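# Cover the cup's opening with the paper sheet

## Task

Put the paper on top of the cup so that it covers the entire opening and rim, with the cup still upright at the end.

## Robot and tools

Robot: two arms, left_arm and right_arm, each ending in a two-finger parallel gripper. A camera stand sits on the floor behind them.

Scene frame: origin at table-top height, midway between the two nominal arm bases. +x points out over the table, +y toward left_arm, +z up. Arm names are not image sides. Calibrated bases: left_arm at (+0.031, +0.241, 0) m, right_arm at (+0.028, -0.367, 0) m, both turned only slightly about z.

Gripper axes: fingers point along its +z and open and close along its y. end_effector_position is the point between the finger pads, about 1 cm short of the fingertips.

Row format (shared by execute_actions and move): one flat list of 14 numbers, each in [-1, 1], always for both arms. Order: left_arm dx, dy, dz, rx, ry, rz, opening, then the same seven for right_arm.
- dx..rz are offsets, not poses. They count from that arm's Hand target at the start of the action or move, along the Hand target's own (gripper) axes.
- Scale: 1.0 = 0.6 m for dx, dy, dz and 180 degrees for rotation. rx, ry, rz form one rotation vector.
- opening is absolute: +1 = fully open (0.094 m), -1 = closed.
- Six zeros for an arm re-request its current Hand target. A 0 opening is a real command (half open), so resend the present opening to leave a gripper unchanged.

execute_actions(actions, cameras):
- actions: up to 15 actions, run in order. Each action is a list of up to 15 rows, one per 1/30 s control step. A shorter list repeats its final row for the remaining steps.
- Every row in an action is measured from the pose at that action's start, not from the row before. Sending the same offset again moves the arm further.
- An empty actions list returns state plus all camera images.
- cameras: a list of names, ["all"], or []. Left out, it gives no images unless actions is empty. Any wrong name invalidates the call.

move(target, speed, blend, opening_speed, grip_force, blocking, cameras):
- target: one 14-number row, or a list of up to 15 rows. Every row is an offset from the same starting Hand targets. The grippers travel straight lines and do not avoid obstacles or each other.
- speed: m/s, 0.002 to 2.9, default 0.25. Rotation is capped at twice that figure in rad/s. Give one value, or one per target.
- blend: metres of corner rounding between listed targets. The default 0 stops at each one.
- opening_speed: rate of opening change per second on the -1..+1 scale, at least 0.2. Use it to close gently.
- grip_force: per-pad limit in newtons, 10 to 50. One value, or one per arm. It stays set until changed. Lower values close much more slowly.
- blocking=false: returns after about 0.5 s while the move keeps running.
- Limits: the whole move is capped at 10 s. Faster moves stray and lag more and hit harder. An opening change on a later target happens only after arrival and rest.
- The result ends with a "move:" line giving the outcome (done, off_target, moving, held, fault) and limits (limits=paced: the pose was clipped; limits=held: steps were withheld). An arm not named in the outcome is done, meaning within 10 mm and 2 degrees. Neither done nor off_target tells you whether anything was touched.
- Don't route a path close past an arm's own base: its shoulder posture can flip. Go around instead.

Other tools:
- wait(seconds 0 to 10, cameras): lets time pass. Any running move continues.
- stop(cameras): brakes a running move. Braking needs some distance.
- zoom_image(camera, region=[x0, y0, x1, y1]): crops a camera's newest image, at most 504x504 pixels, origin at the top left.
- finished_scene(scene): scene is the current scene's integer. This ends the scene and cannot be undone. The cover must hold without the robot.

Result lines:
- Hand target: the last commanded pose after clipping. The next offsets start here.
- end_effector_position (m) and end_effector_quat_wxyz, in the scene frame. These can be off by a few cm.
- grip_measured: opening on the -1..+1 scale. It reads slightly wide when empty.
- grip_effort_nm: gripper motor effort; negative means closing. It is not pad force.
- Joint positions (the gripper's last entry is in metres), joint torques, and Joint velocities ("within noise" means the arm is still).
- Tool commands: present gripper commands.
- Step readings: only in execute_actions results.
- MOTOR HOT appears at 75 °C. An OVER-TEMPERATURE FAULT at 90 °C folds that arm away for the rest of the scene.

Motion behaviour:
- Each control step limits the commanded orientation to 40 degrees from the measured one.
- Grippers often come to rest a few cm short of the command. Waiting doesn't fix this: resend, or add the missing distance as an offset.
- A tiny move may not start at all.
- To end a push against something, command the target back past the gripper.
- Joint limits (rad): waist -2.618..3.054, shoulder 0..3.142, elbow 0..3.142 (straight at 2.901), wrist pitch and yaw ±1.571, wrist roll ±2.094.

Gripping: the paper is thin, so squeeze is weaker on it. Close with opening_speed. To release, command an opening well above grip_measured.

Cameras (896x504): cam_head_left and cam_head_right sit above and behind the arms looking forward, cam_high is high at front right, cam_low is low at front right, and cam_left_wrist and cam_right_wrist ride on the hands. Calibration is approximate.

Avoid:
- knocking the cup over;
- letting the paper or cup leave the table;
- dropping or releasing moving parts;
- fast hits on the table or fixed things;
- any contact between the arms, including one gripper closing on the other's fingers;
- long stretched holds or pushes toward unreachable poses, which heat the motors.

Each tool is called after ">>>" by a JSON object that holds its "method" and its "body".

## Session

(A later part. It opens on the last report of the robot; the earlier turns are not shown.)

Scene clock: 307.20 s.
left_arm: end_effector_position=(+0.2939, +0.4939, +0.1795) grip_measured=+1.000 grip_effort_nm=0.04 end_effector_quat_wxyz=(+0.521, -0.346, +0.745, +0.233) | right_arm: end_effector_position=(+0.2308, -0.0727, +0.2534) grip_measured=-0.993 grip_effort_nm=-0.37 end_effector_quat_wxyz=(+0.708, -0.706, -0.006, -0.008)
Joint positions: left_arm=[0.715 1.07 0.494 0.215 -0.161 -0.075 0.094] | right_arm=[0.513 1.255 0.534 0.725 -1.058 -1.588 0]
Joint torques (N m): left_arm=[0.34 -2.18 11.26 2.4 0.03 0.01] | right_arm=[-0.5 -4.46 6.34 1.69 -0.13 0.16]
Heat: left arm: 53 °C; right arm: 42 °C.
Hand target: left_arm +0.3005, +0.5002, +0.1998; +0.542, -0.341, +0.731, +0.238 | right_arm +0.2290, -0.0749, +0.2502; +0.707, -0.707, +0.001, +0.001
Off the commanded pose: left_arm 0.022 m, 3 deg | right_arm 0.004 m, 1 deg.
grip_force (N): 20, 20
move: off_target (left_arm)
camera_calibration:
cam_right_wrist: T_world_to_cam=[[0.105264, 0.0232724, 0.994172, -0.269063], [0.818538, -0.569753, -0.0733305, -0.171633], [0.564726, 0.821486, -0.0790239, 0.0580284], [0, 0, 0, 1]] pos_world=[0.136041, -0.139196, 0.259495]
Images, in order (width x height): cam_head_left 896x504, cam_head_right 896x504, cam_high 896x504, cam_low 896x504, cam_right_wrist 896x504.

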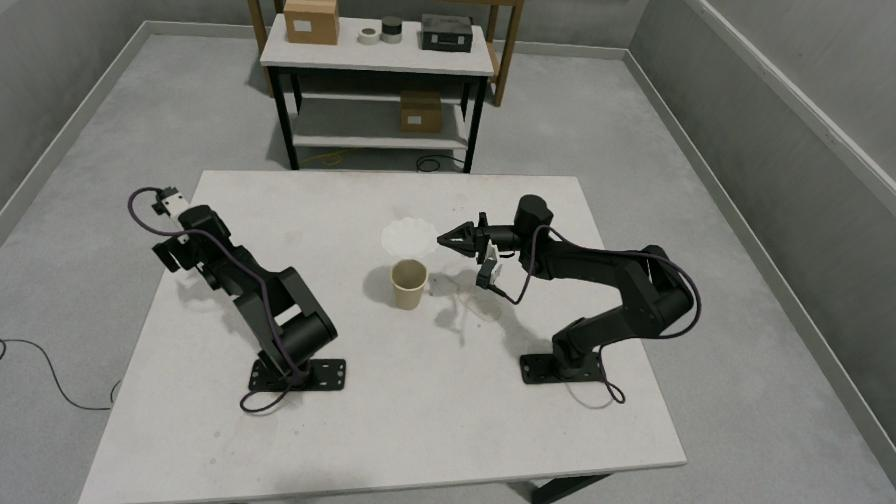

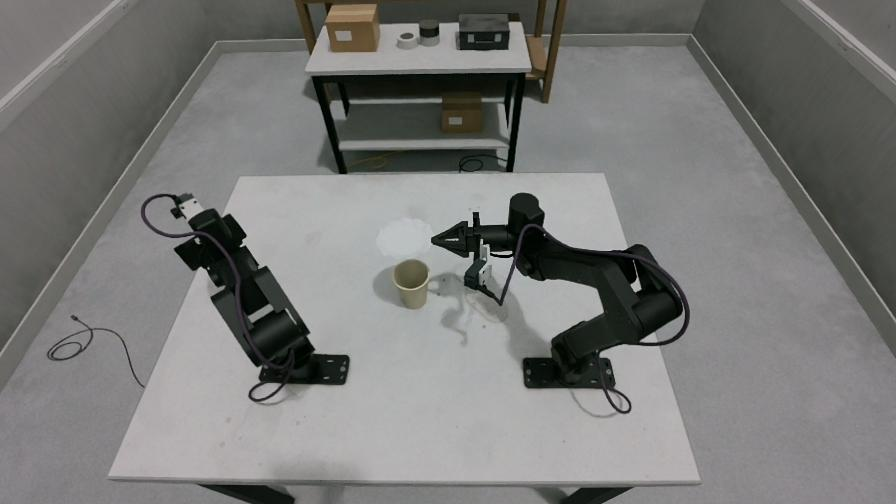

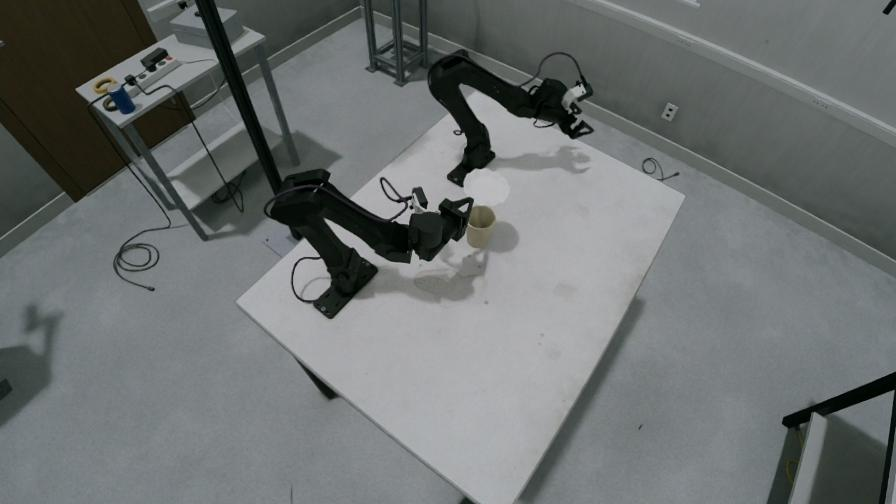

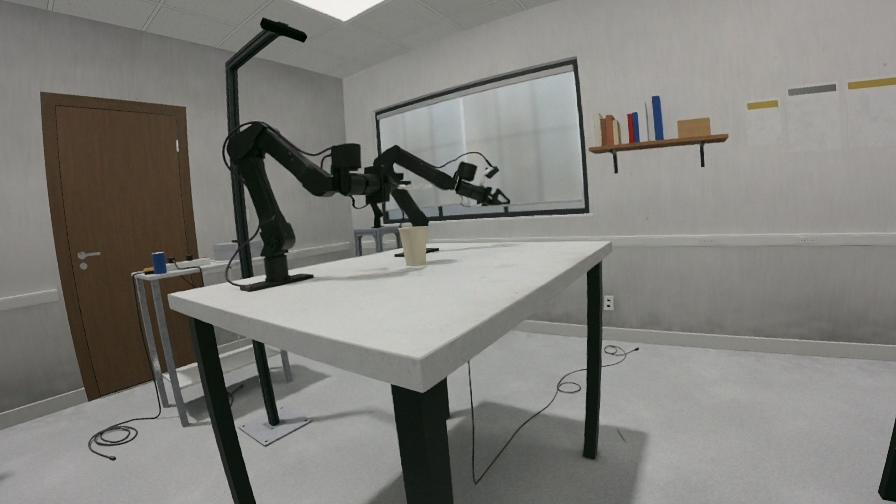

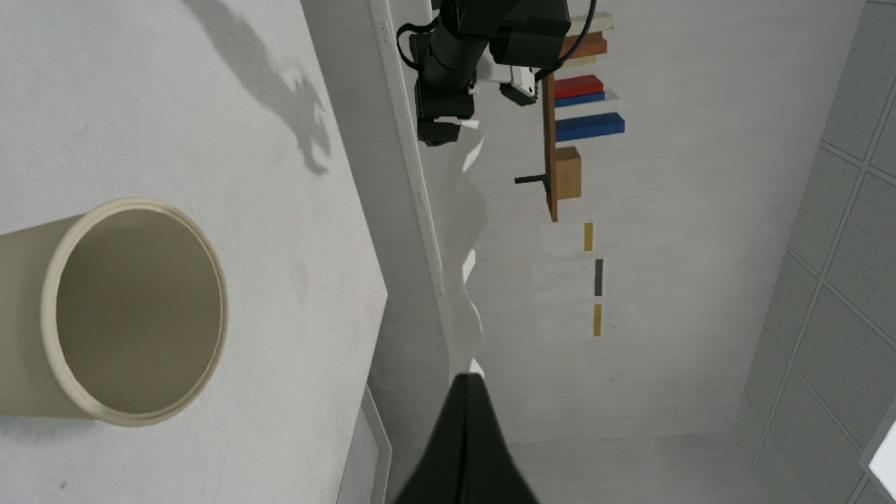

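>>> {"method": "move", "body": {"target": [0,0,0,0,0,0,1,-0.005,0.1417,-0.005,0,0,0,-1], "speed": 0.08, "cameras": ["cam_right_wrist","cam_low","cam_head_right","cam_high"]}}

>>> {"method": "zoom_image", "body": {"camera": "cam_low", "region": [370, 190, 470, 270]}}

>>> {"method": "zoom_image", "body": {"camera": "cam_head_right", "region": [340, 220, 480, 330]}}

>>> {"method": "zoom_image", "body": {"camera": "cam_high", "region": [420, 150, 540, 260]}}

Scene clock: 326.37 s.
left_arm: end_effector_position=(+0.2939, +0.4939, +0.1795) grip_measured=+1.000 grip_effort_nm=0.04 end_effector_quat_wxyz=(+0.521, -0.346, +0.745, +0.233) | right_arm: end_effector_position=(+0.2264, -0.0757, +0.1720) grip_measured=-0.993 grip_effort_nm=-0.36 end_effector_quat_wxyz=(+0.710, -0.704, -0.012, -0.012)
Joint positions: left_arm=[0.715 1.07 0.494 0.215 -0.161 -0.075 0.094] | right_arm=[0.51 1.58 0.33 1.27 -1.064 -1.588 0]
Joint torques (N m): left_arm=[0.36 -2.15 11.3 2.4 0.03 0.02] | right_arm=[-0.68 -4.07 4.56 1.62 -0.11 0.17]
Heat: left arm: 54 °C; right arm: 42 °C.
Hand target: left_arm +0.3005, +0.5002, +0.1998; +0.542, -0.341, +0.731, +0.238 | right_arm +0.2259, -0.0779, +0.1652; +0.707, -0.707, +0.001, +0.001
Off the commanded pose: left_arm 0.022 m, 3 deg | right_arm 0.007 m, 2 deg.
grip_force (N): 20, 20
move: off_target (left_arm)
camera_calibration:
cam_right_wrist: T_world_to_cam=[[0.0912463, 0.0157936, 0.995703, -0.185294], [0.820803, -0.56736, -0.0662191, -0.177294], [0.563876, 0.823319, -0.0647329, 0.0544429], [0, 0, 0, 1]] pos_world=[0.131732, -0.142487, 0.176282]
Images, in order (width x height): cam_head_right 896x504, cam_high 896x504, cam_low 896x504, cam_right_wrist 896x504.

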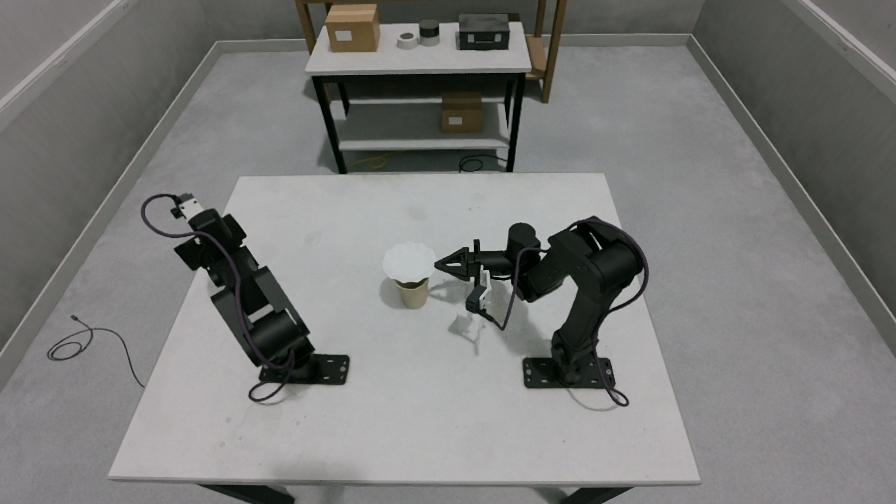

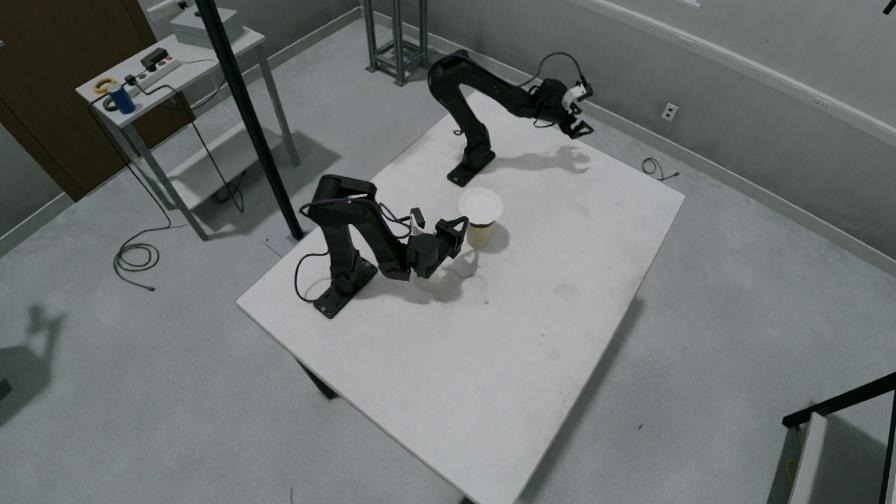

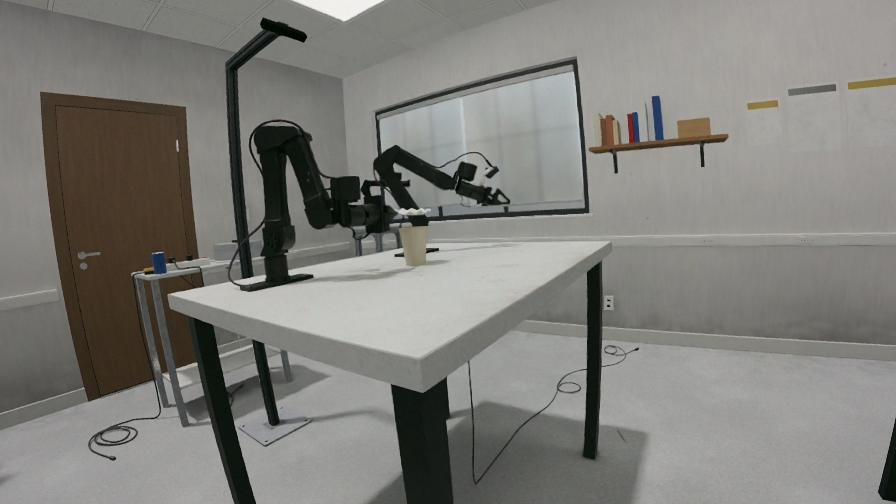

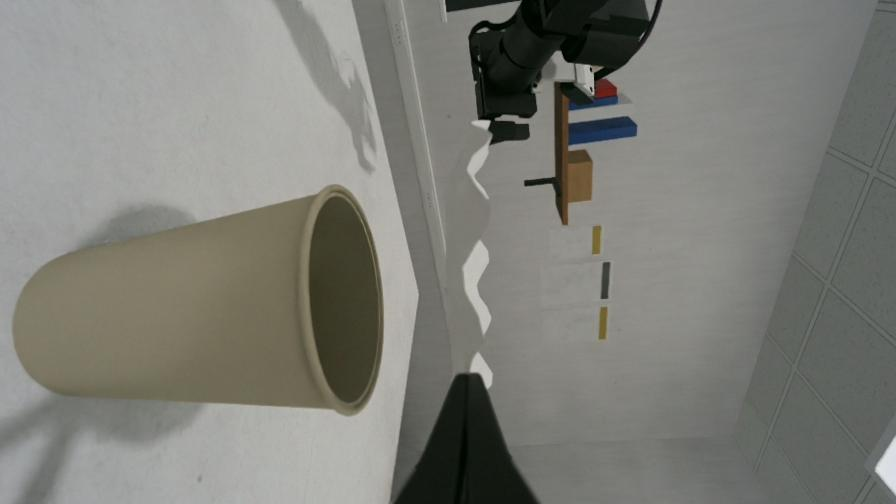

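Scaled by 5.040 from the camera's 896x504 image, which has a finer 1280x720 frame.

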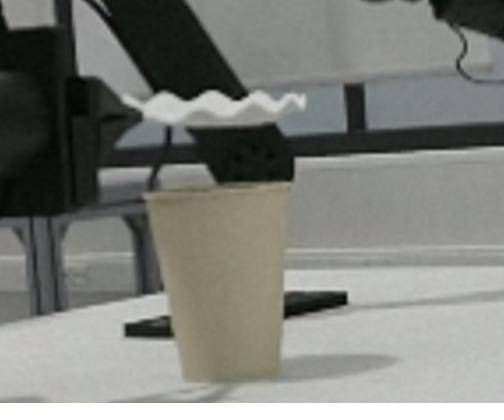

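Scaled by 3.600 from the camera's 896x504 image, which has a finer 1280x720 frame.

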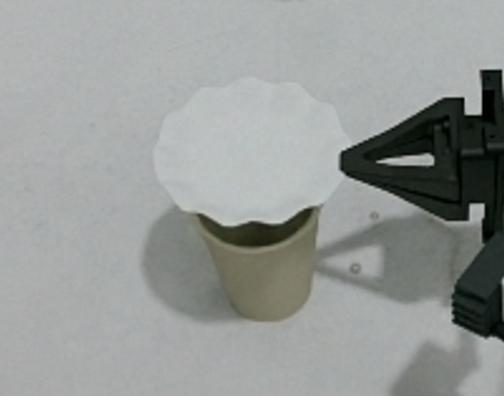

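Scaled by 4.200 from the camera's 896x504 image, which has a finer 1280x720 frame.

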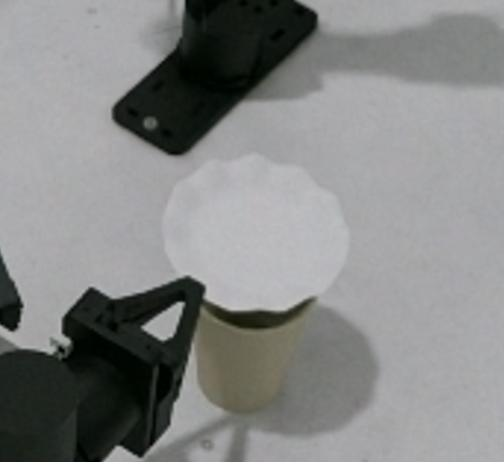

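>>> {"method": "move", "body": {"target": [0,0,0,0,0,0,1,0,0.0567,0,0,0,0,-1], "speed": 0.05, "cameras": ["cam_low","cam_right_wrist"]}}

>>> {"method": "zoom_image", "body": {"camera": "cam_low", "region": [380, 200, 450, 270]}}

Scene clock: 336.23 s.
left_arm: end_effector_position=(+0.2939, +0.4939, +0.1795) grip_measured=+1.000 grip_effort_nm=0.04 end_effector_quat_wxyz=(+0.521, -0.346, +0.745, +0.233) | right_arm: end_effector_position=(+0.2265, -0.0756, +0.1379) grip_measured=-0.993 grip_effort_nm=-0.36 end_effector_quat_wxyz=(+0.711, -0.703, -0.012, -0.012)
Joint positions: left_arm=[0.715 1.07 0.494 0.215 -0.161 -0.075 0.094] | right_arm=[0.51 1.806 0.298 1.528 -1.064 -1.587 0]
Joint torques (N m): left_arm=[0.38 -2.18 11.28 2.39 0.03 0.02] | right_arm=[-0.66 -4.74 3.38 1.6 -0.1 0.16]
Heat: left arm: 54 °C; right arm: 42 °C.
Hand target: left_arm +0.3005, +0.5002, +0.1998; +0.542, -0.341, +0.731, +0.238 | right_arm +0.2258, -0.0780, +0.1311; +0.707, -0.707, +0.001, +0.001
Off the commanded pose: left_arm 0.022 m, 3 deg | right_arm 0.007 m, 2 deg.
grip_force (N): 20, 20
move: off_target (left_arm)
camera_calibration:
cam_right_wrist: T_world_to_cam=[[0.0906187, 0.0152887, 0.995768, -0.151155], [0.821089, -0.56697, -0.0660172, -0.179599], [0.563562, 0.823596, -0.0639315, 0.0520508], [0, 0, 0, 1]] pos_world=[0.131831, -0.142385, 0.141987]
Images, in order (width x height): cam_low 896x504, cam_right_wrist 896x504.

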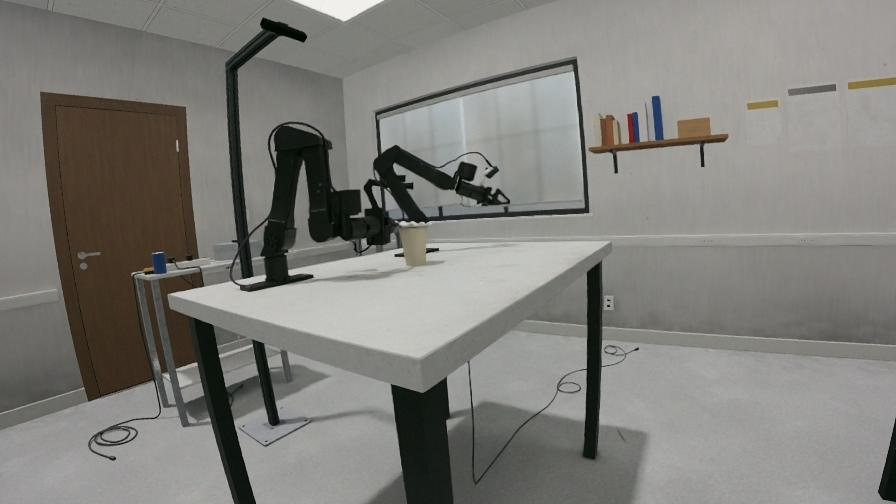

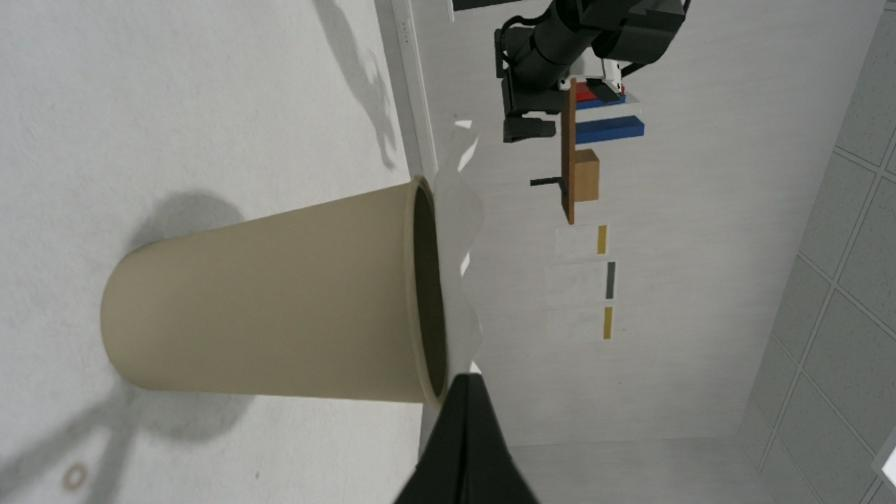

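Scaled by 7.200 from the camera's 896x504 image, which has a finer 1280x720 frame.

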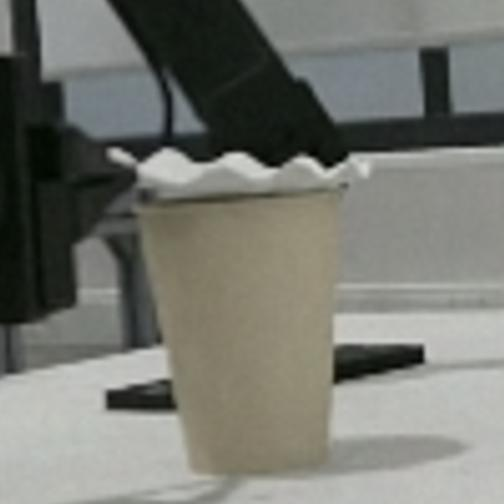

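>>> {"method": "move", "body": {"target": [0,0,0,0,0,0,1,0,0.0075,0,0,0,0,-1], "speed": 0.03, "cameras": ["cam_low","cam_right_wrist"]}}

>>> {"method": "zoom_image", "body": {"camera": "cam_low", "region": [380, 200, 450, 270]}}

>>> {"method": "zoom_image", "body": {"camera": "cam_right_wrist", "region": [340, 100, 600, 504]}}

Scene clock: 341.43 s.
left_arm: end_effector_position=(+0.2939, +0.4939, +0.1795) grip_measured=+1.000 grip_effort_nm=0.04 end_effector_quat_wxyz=(+0.521, -0.346, +0.745, +0.233) | right_arm: end_effector_position=(+0.2269, -0.0754, +0.1337) grip_measured=-0.993 grip_effort_nm=-0.36 end_effector_quat_wxyz=(+0.711, -0.703, -0.012, -0.013)
Joint positions: left_arm=[0.715 1.07 0.494 0.215 -0.161 -0.075 0.094] | right_arm=[0.51 1.838 0.298 1.562 -1.064 -1.587 0]
Joint torques (N m): left_arm=[0.34 -2.17 11.26 2.4 0.03 0.01] | right_arm=[-0.66 -4.85 3.11 1.64 -0.09 0.16]
Heat: left arm: 54 °C; right arm: 42 °C.
Hand target: left_arm +0.3005, +0.5002, +0.1998; +0.542, -0.341, +0.731, +0.238 | right_arm +0.2258, -0.0780, +0.1266; +0.707, -0.707, +0.001, +0.001
Off the commanded pose: left_arm 0.022 m, 3 deg | right_arm 0.008 m, 2 deg.
grip_force (N): 20, 20
move: off_target (left_arm)
camera_calibration:
cam_right_wrist: T_world_to_cam=[[0.0892475, 0.014534, 0.995903, -0.146766], [0.821157, -0.566953, -0.0653136, -0.180208], [0.563681, 0.823622, -0.0625339, 0.0511755], [0, 0, 0, 1]] pos_world=[0.132231, -0.142186, 0.137595]
Images, in order (width x height): cam_low 896x504, cam_right_wrist 896x504.

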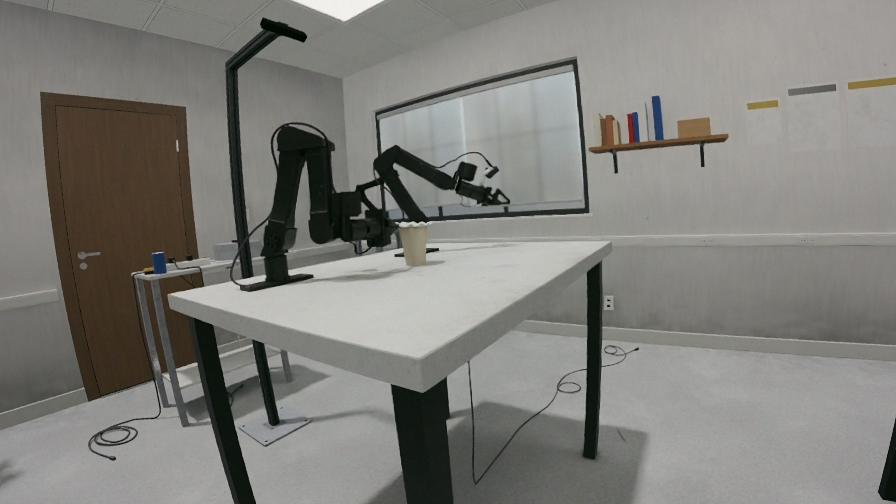

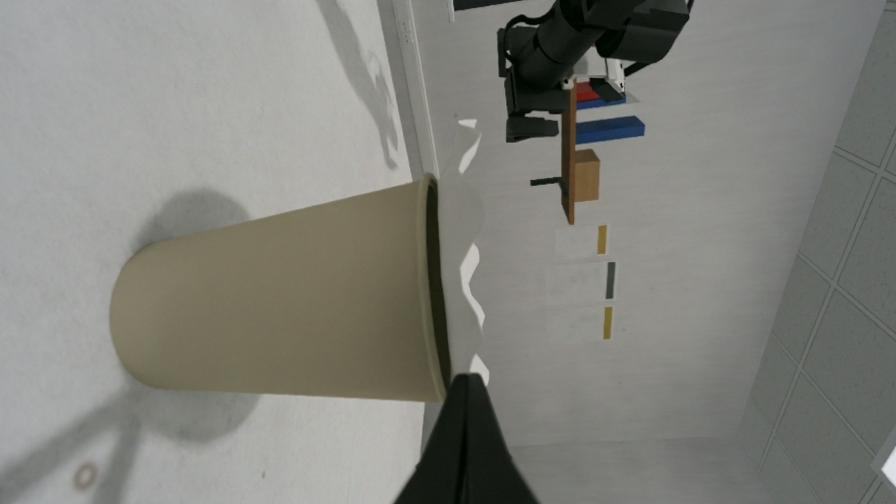

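Scaled by 7.200 from the camera's 896x504 image, which has a finer 1280x720 frame.

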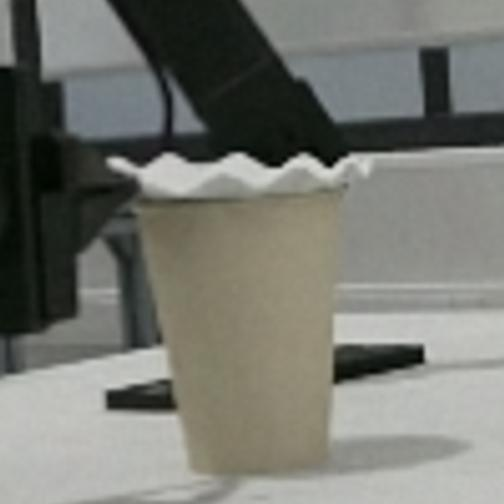

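Scaled by 1.248 from the camera's 896x504 image, which has a finer 1280x720 frame.

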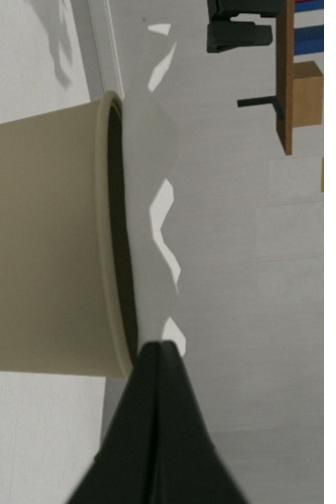

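>>> {"method": "move", "body": {"target": [[0,0,0,0,0,0,1,0,0.005,0,0,0,0,-1],[0,0,0,0,0,0,1,0,0.005,0,0,0,0,-0.5]], "speed": 0.02, "opening_speed": 0.3, "cameras": ["cam_low","cam_right_wrist"]}}

>>> {"method": "zoom_image", "body": {"camera": "cam_low", "region": [380, 200, 450, 270]}}

>>> {"method": "zoom_image", "body": {"camera": "cam_right_wrist", "region": [340, 100, 600, 504]}}

Scene clock: 348.03 s.
left_arm: end_effector_position=(+0.2939, +0.4939, +0.1795) grip_measured=+1.000 grip_effort_nm=0.04 end_effector_quat_wxyz=(+0.521, -0.346, +0.745, +0.233) | right_arm: end_effector_position=(+0.2271, -0.0753, +0.1310) grip_measured=-0.502 grip_effort_nm=0.09 end_effector_quat_wxyz=(+0.710, -0.704, -0.011, -0.012)
Joint positions: left_arm=[0.715 1.07 0.494 0.215 -0.161 -0.075 0.094] | right_arm=[0.51 1.854 0.298 1.575 -1.064 -1.587 0.023]
Joint torques (N m): left_arm=[0.35 -2.15 11.28 2.4 0.04 0.01] | right_arm=[-0.66 -4.88 2.99 1.64 -0.1 0.12]
Heat: left arm: 54 °C; right arm: 42 °C.
Hand target: left_arm +0.3005, +0.5002, +0.1998; +0.542, -0.341, +0.731, +0.238 | right_arm +0.2258, -0.0780, +0.1237; +0.707, -0.707, +0.001, +0.001
Off the commanded pose: left_arm 0.022 m, 3 deg | right_arm 0.008 m, 2 deg.
joint sent to its limit (right arm) — joint 4 (wrist pitch), upper limit. The joint targets still meet the commanded pose.
grip_force (N): 20, 20
move: off_target (left_arm)
camera_calibration:
cam_right_wrist: T_world_to_cam=[[0.0919296, 0.015953, 0.995638, -0.144696], [0.820977, -0.56705, -0.066717, -0.18026], [0.563512, 0.823529, -0.0652257, 0.0512152], [0, 0, 0, 1]] pos_world=[0.132431, -0.142085, 0.135379]
Images, in order (width x height): cam_low 896x504, cam_right_wrist 896x504.

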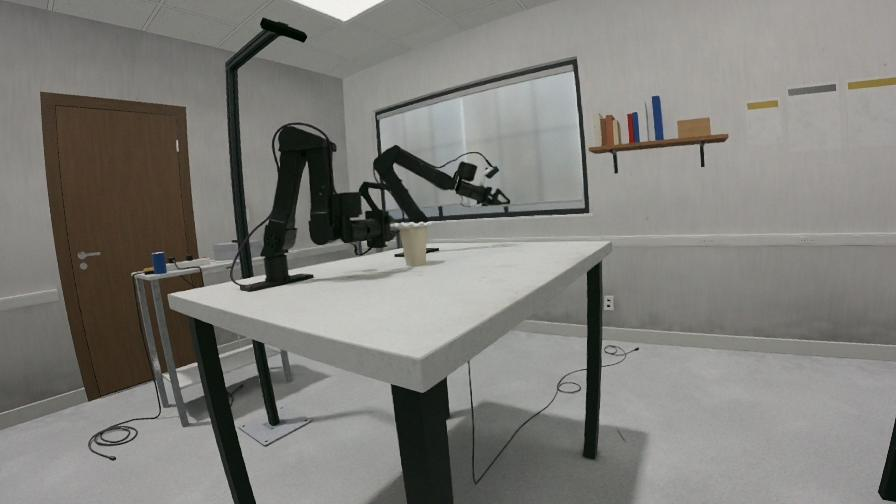

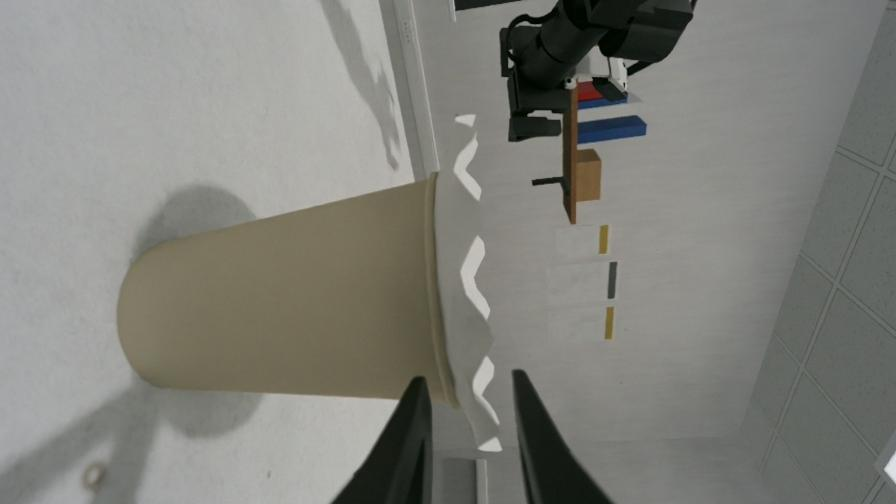

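Scaled by 7.200 from the camera's 896x504 image, which has a finer 1280x720 frame.

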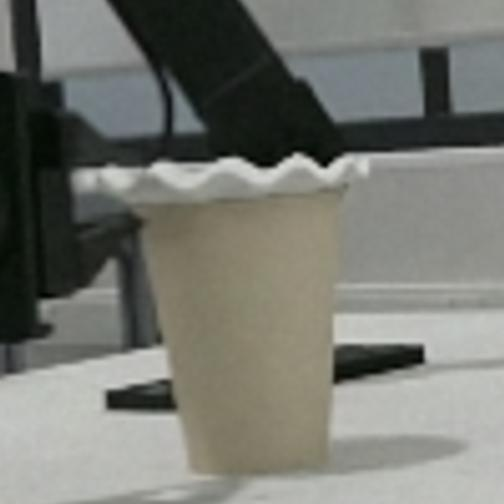

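Scaled by 1.248 from the camera's 896x504 image, which has a finer 1280x720 frame.

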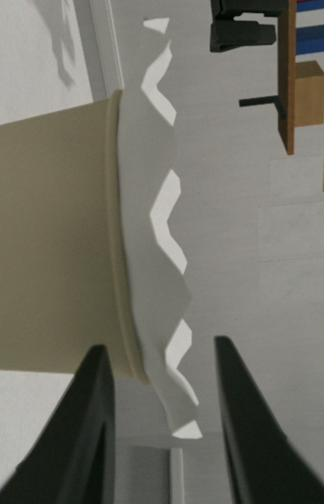

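>>> {"method": "execute_actions", "body": {"actions": [], "cameras": ["cam_head_left","cam_head_right","cam_high"]}}

>>> {"method": "zoom_image", "body": {"camera": "cam_head_right", "region": [370, 240, 470, 320]}}

>>> {"method": "zoom_image", "body": {"camera": "cam_high", "region": [430, 170, 530, 260]}}

>>> {"method": "zoom_image", "body": {"camera": "cam_head_left", "region": [370, 240, 470, 320]}}

Scene clock: 354.13 s.
left_arm: end_effector_position=(+0.2939, +0.4939, +0.1795) grip_measured=+1.000 grip_effort_nm=0.04 end_effector_quat_wxyz=(+0.521, -0.346, +0.745, +0.233) | right_arm: end_effector_position=(+0.2271, -0.0753, +0.1310) grip_measured=-0.502 grip_effort_nm=0.09 end_effector_quat_wxyz=(+0.710, -0.704, -0.011, -0.012)
Joint positions: left_arm=[0.715 1.07 0.494 0.215 -0.161 -0.075 0.094] | right_arm=[0.51 1.854 0.298 1.575 -1.064 -1.587 0.023]
Joint velocities: within noise
Joint torques (N m): left_arm=[0.39 -2.17 11.25 2.4 0.04 0.01] | right_arm=[-0.68 -4.9 2.99 1.63 -0.1 0.11]
Heat: left arm: 54 °C; right arm: 42 °C.
Hand target: left_arm +0.3005, +0.5002, +0.1998; +0.542, -0.341, +0.731, +0.238 | right_arm +0.2258, -0.0780, +0.1237; +0.707, -0.707, +0.001, +0.001
Tool commands: left_gripper/opening=+1.0 right_gripper/opening=-0.5
Off the commanded pose: left_arm 0.022 m, 3 deg | right_arm 0.008 m, 2 deg.
grip_force (N): 20, 20
Images, in order (width x height): cam_head_left 896x504, cam_head_right 896x504, cam_high 896x504.

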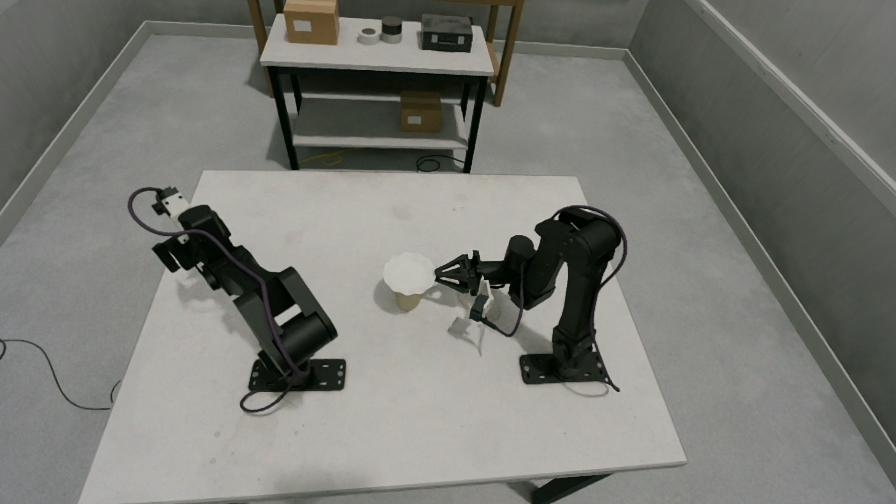

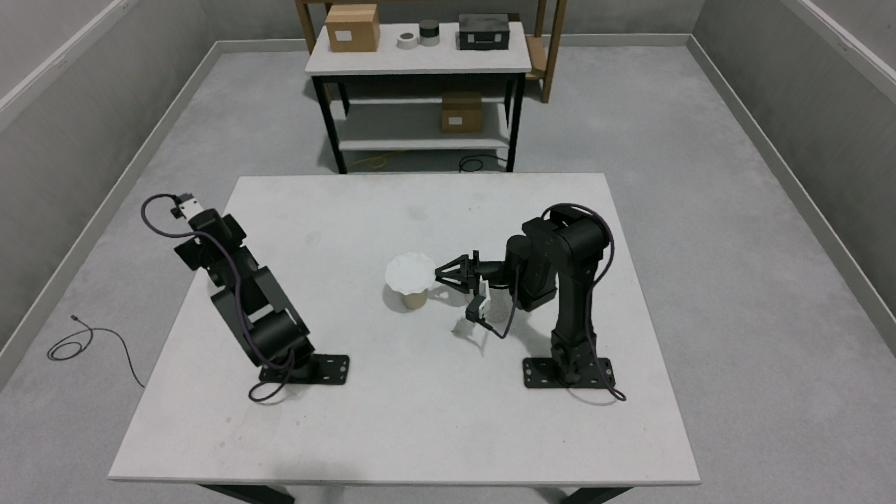

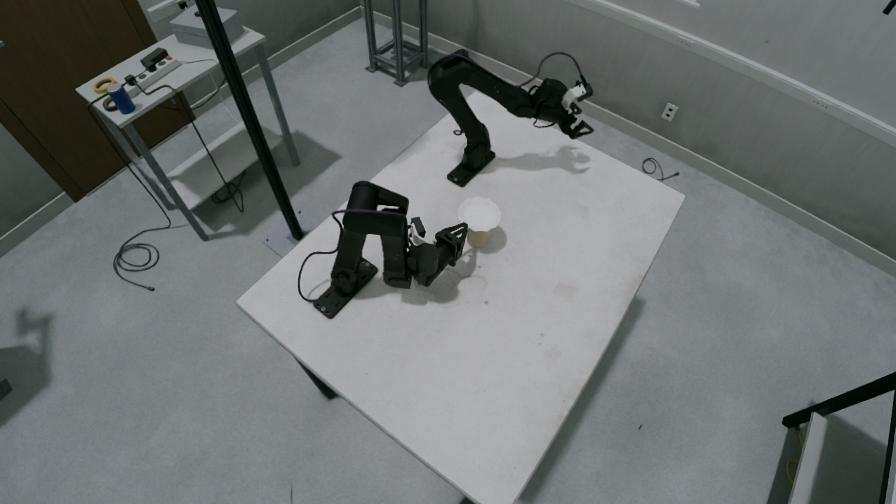

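Scaled by 5.040 from the camera's 896x504 image, which has a finer 1280x720 frame.

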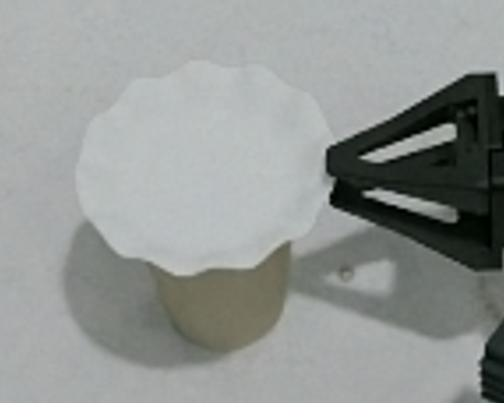

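Scaled by 5.040 from the camera's 896x504 image, which has a finer 1280x720 frame.

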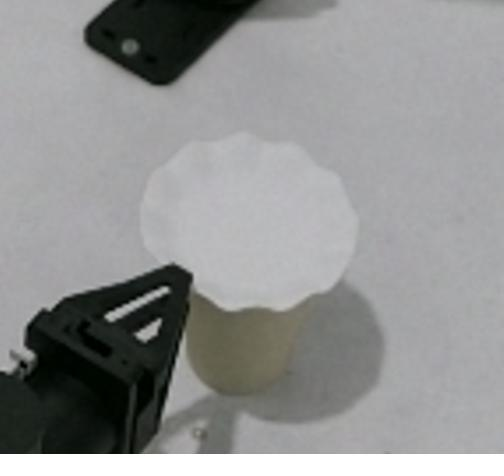

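Scaled by 5.040 from the camera's 896x504 image, which has a finer 1280x720 frame.

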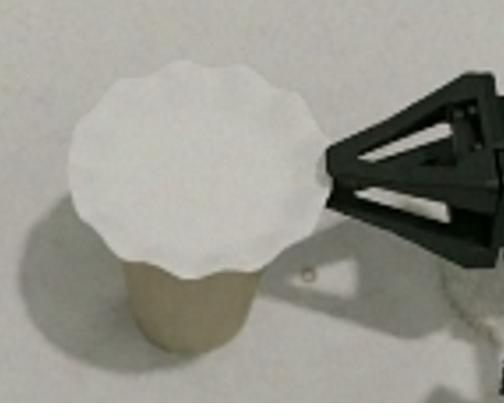

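>>> {"method": "move", "body": {"target": [[0,0,0,0,0,0,1,0,0,0,0,0,0,-0.25],[0,0,0,0,0,0,1,0,0,-0.15,0,0,0,-0.25]], "speed": 0.08, "opening_speed": 0.4, "cameras": ["cam_low","cam_head_right","cam_right_wrist","cam_high"]}}

>>> {"method": "zoom_image", "body": {"camera": "cam_low", "region": [380, 200, 450, 270]}}

>>> {"method": "zoom_image", "body": {"camera": "cam_head_right", "region": [370, 240, 470, 320]}}

Scene clock: 369.23 s.
left_arm: end_effector_position=(+0.2939, +0.4939, +0.1795) grip_measured=+1.000 grip_effort_nm=0.04 end_effector_quat_wxyz=(+0.521, -0.346, +0.745, +0.233) | right_arm: end_effector_position=(+0.2284, -0.1662, +0.1215) grip_measured=-0.252 grip_effort_nm=0.09 end_effector_quat_wxyz=(+0.705, -0.709, +0.003, +0.001)
Joint positions: left_arm=[0.715 1.07 0.494 0.215 -0.161 -0.075 0.094] | right_arm=[0.101 1.821 0.19 1.578 -1.471 -1.618 0.035]
Joint torques (N m): left_arm=[0.42 -2.18 11.29 2.39 0.03 0.02] | right_arm=[-0.65 -6.86 2.48 1.31 -0.14 0.03]
Heat: left arm: 54 °C; right arm: 42 °C.
Hand target: left_arm +0.3005, +0.5002, +0.1998; +0.542, -0.341, +0.731, +0.238 | right_arm +0.2258, -0.1679, +0.1237; +0.707, -0.707, +0.000, +0.001
Off the commanded pose: left_arm 0.022 m, 3 deg | right_arm 0.004 m, 0 deg.
joint sent to its limit (right arm) — joint 4 (wrist pitch), upper limit. The joint targets still meet the commanded pose.
grip_force (N): 20, 20
move: off_target (left_arm)
camera_calibration:
cam_right_wrist: T_world_to_cam=[[0.129892, 0.0301275, 0.99107, -0.139687], [0.816986, -0.569629, -0.0897598, -0.230262], [0.561838, 0.82135, -0.0986039, 0.128736], [0, 0, 0, 1]] pos_world=[0.133936, -0.232693, 0.130465]
Images, in order (width x height): cam_head_right 896x504, cam_high 896x504, cam_low 896x504, cam_right_wrist 896x504.

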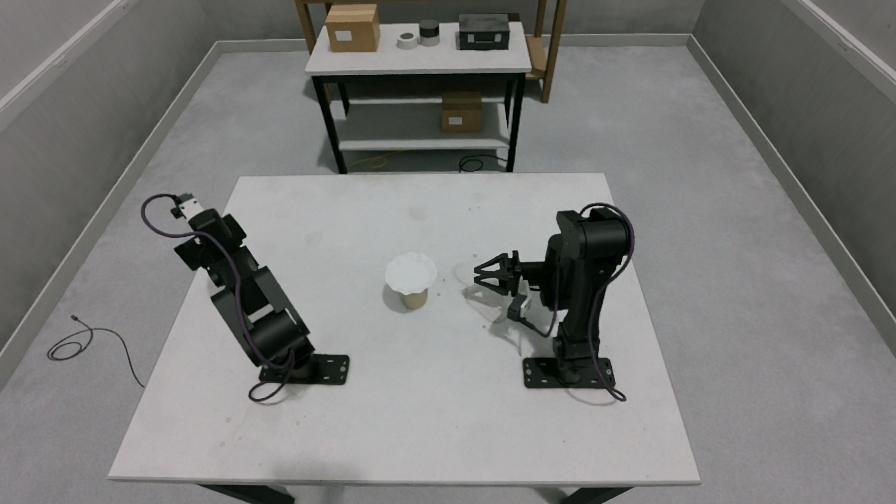

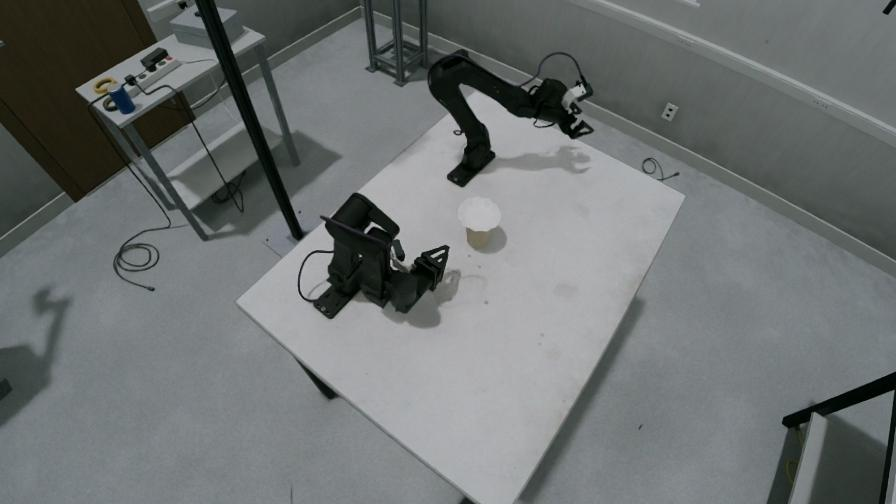

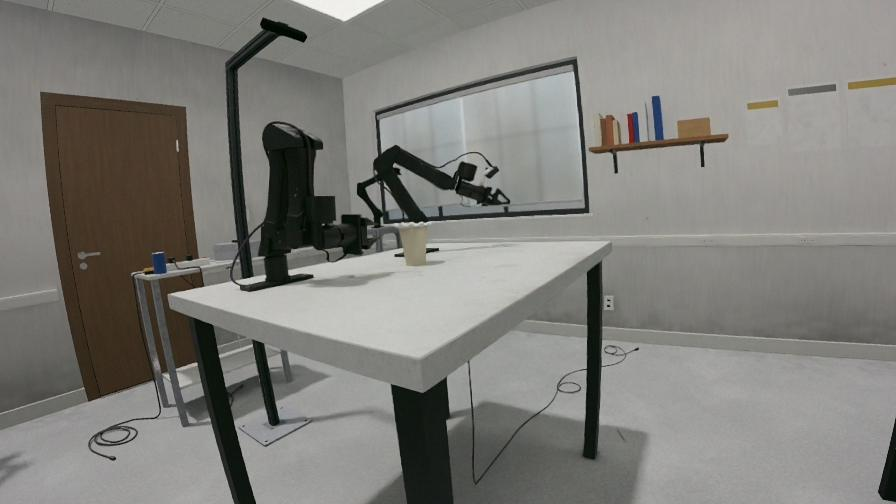

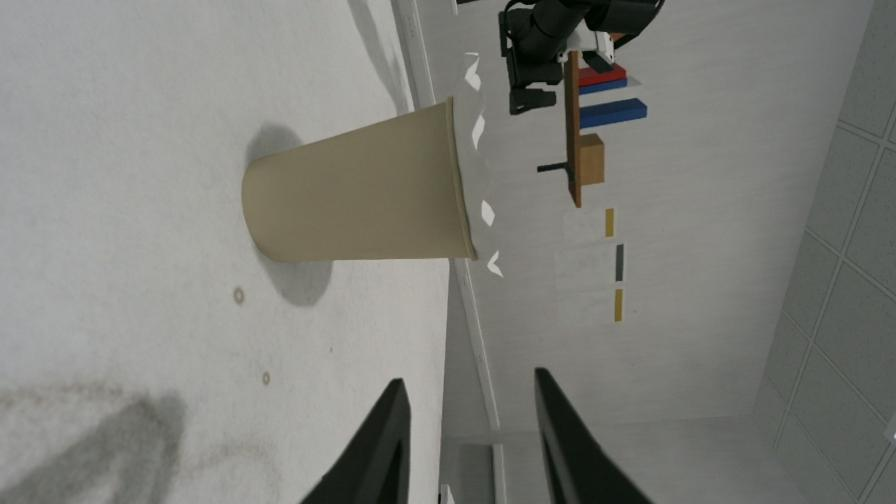

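Scaled by 7.200 from the camera's 896x504 image, which has a finer 1280x720 frame.

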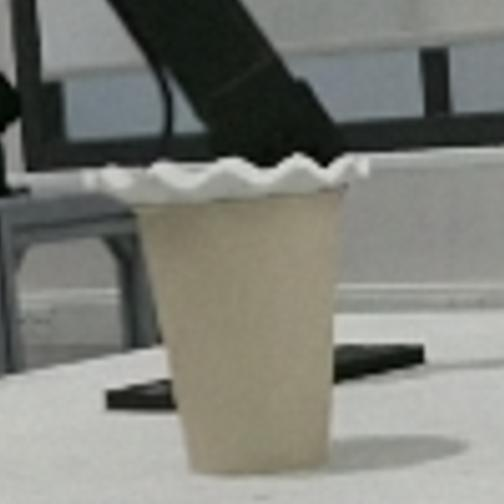

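Scaled by 5.040 from the camera's 896x504 image, which has a finer 1280x720 frame.

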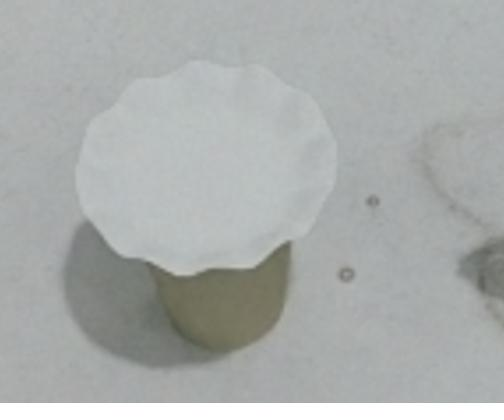

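>>> {"method": "finished_scene", "body": {"scene": 1}}

The scene is finished: the task was done.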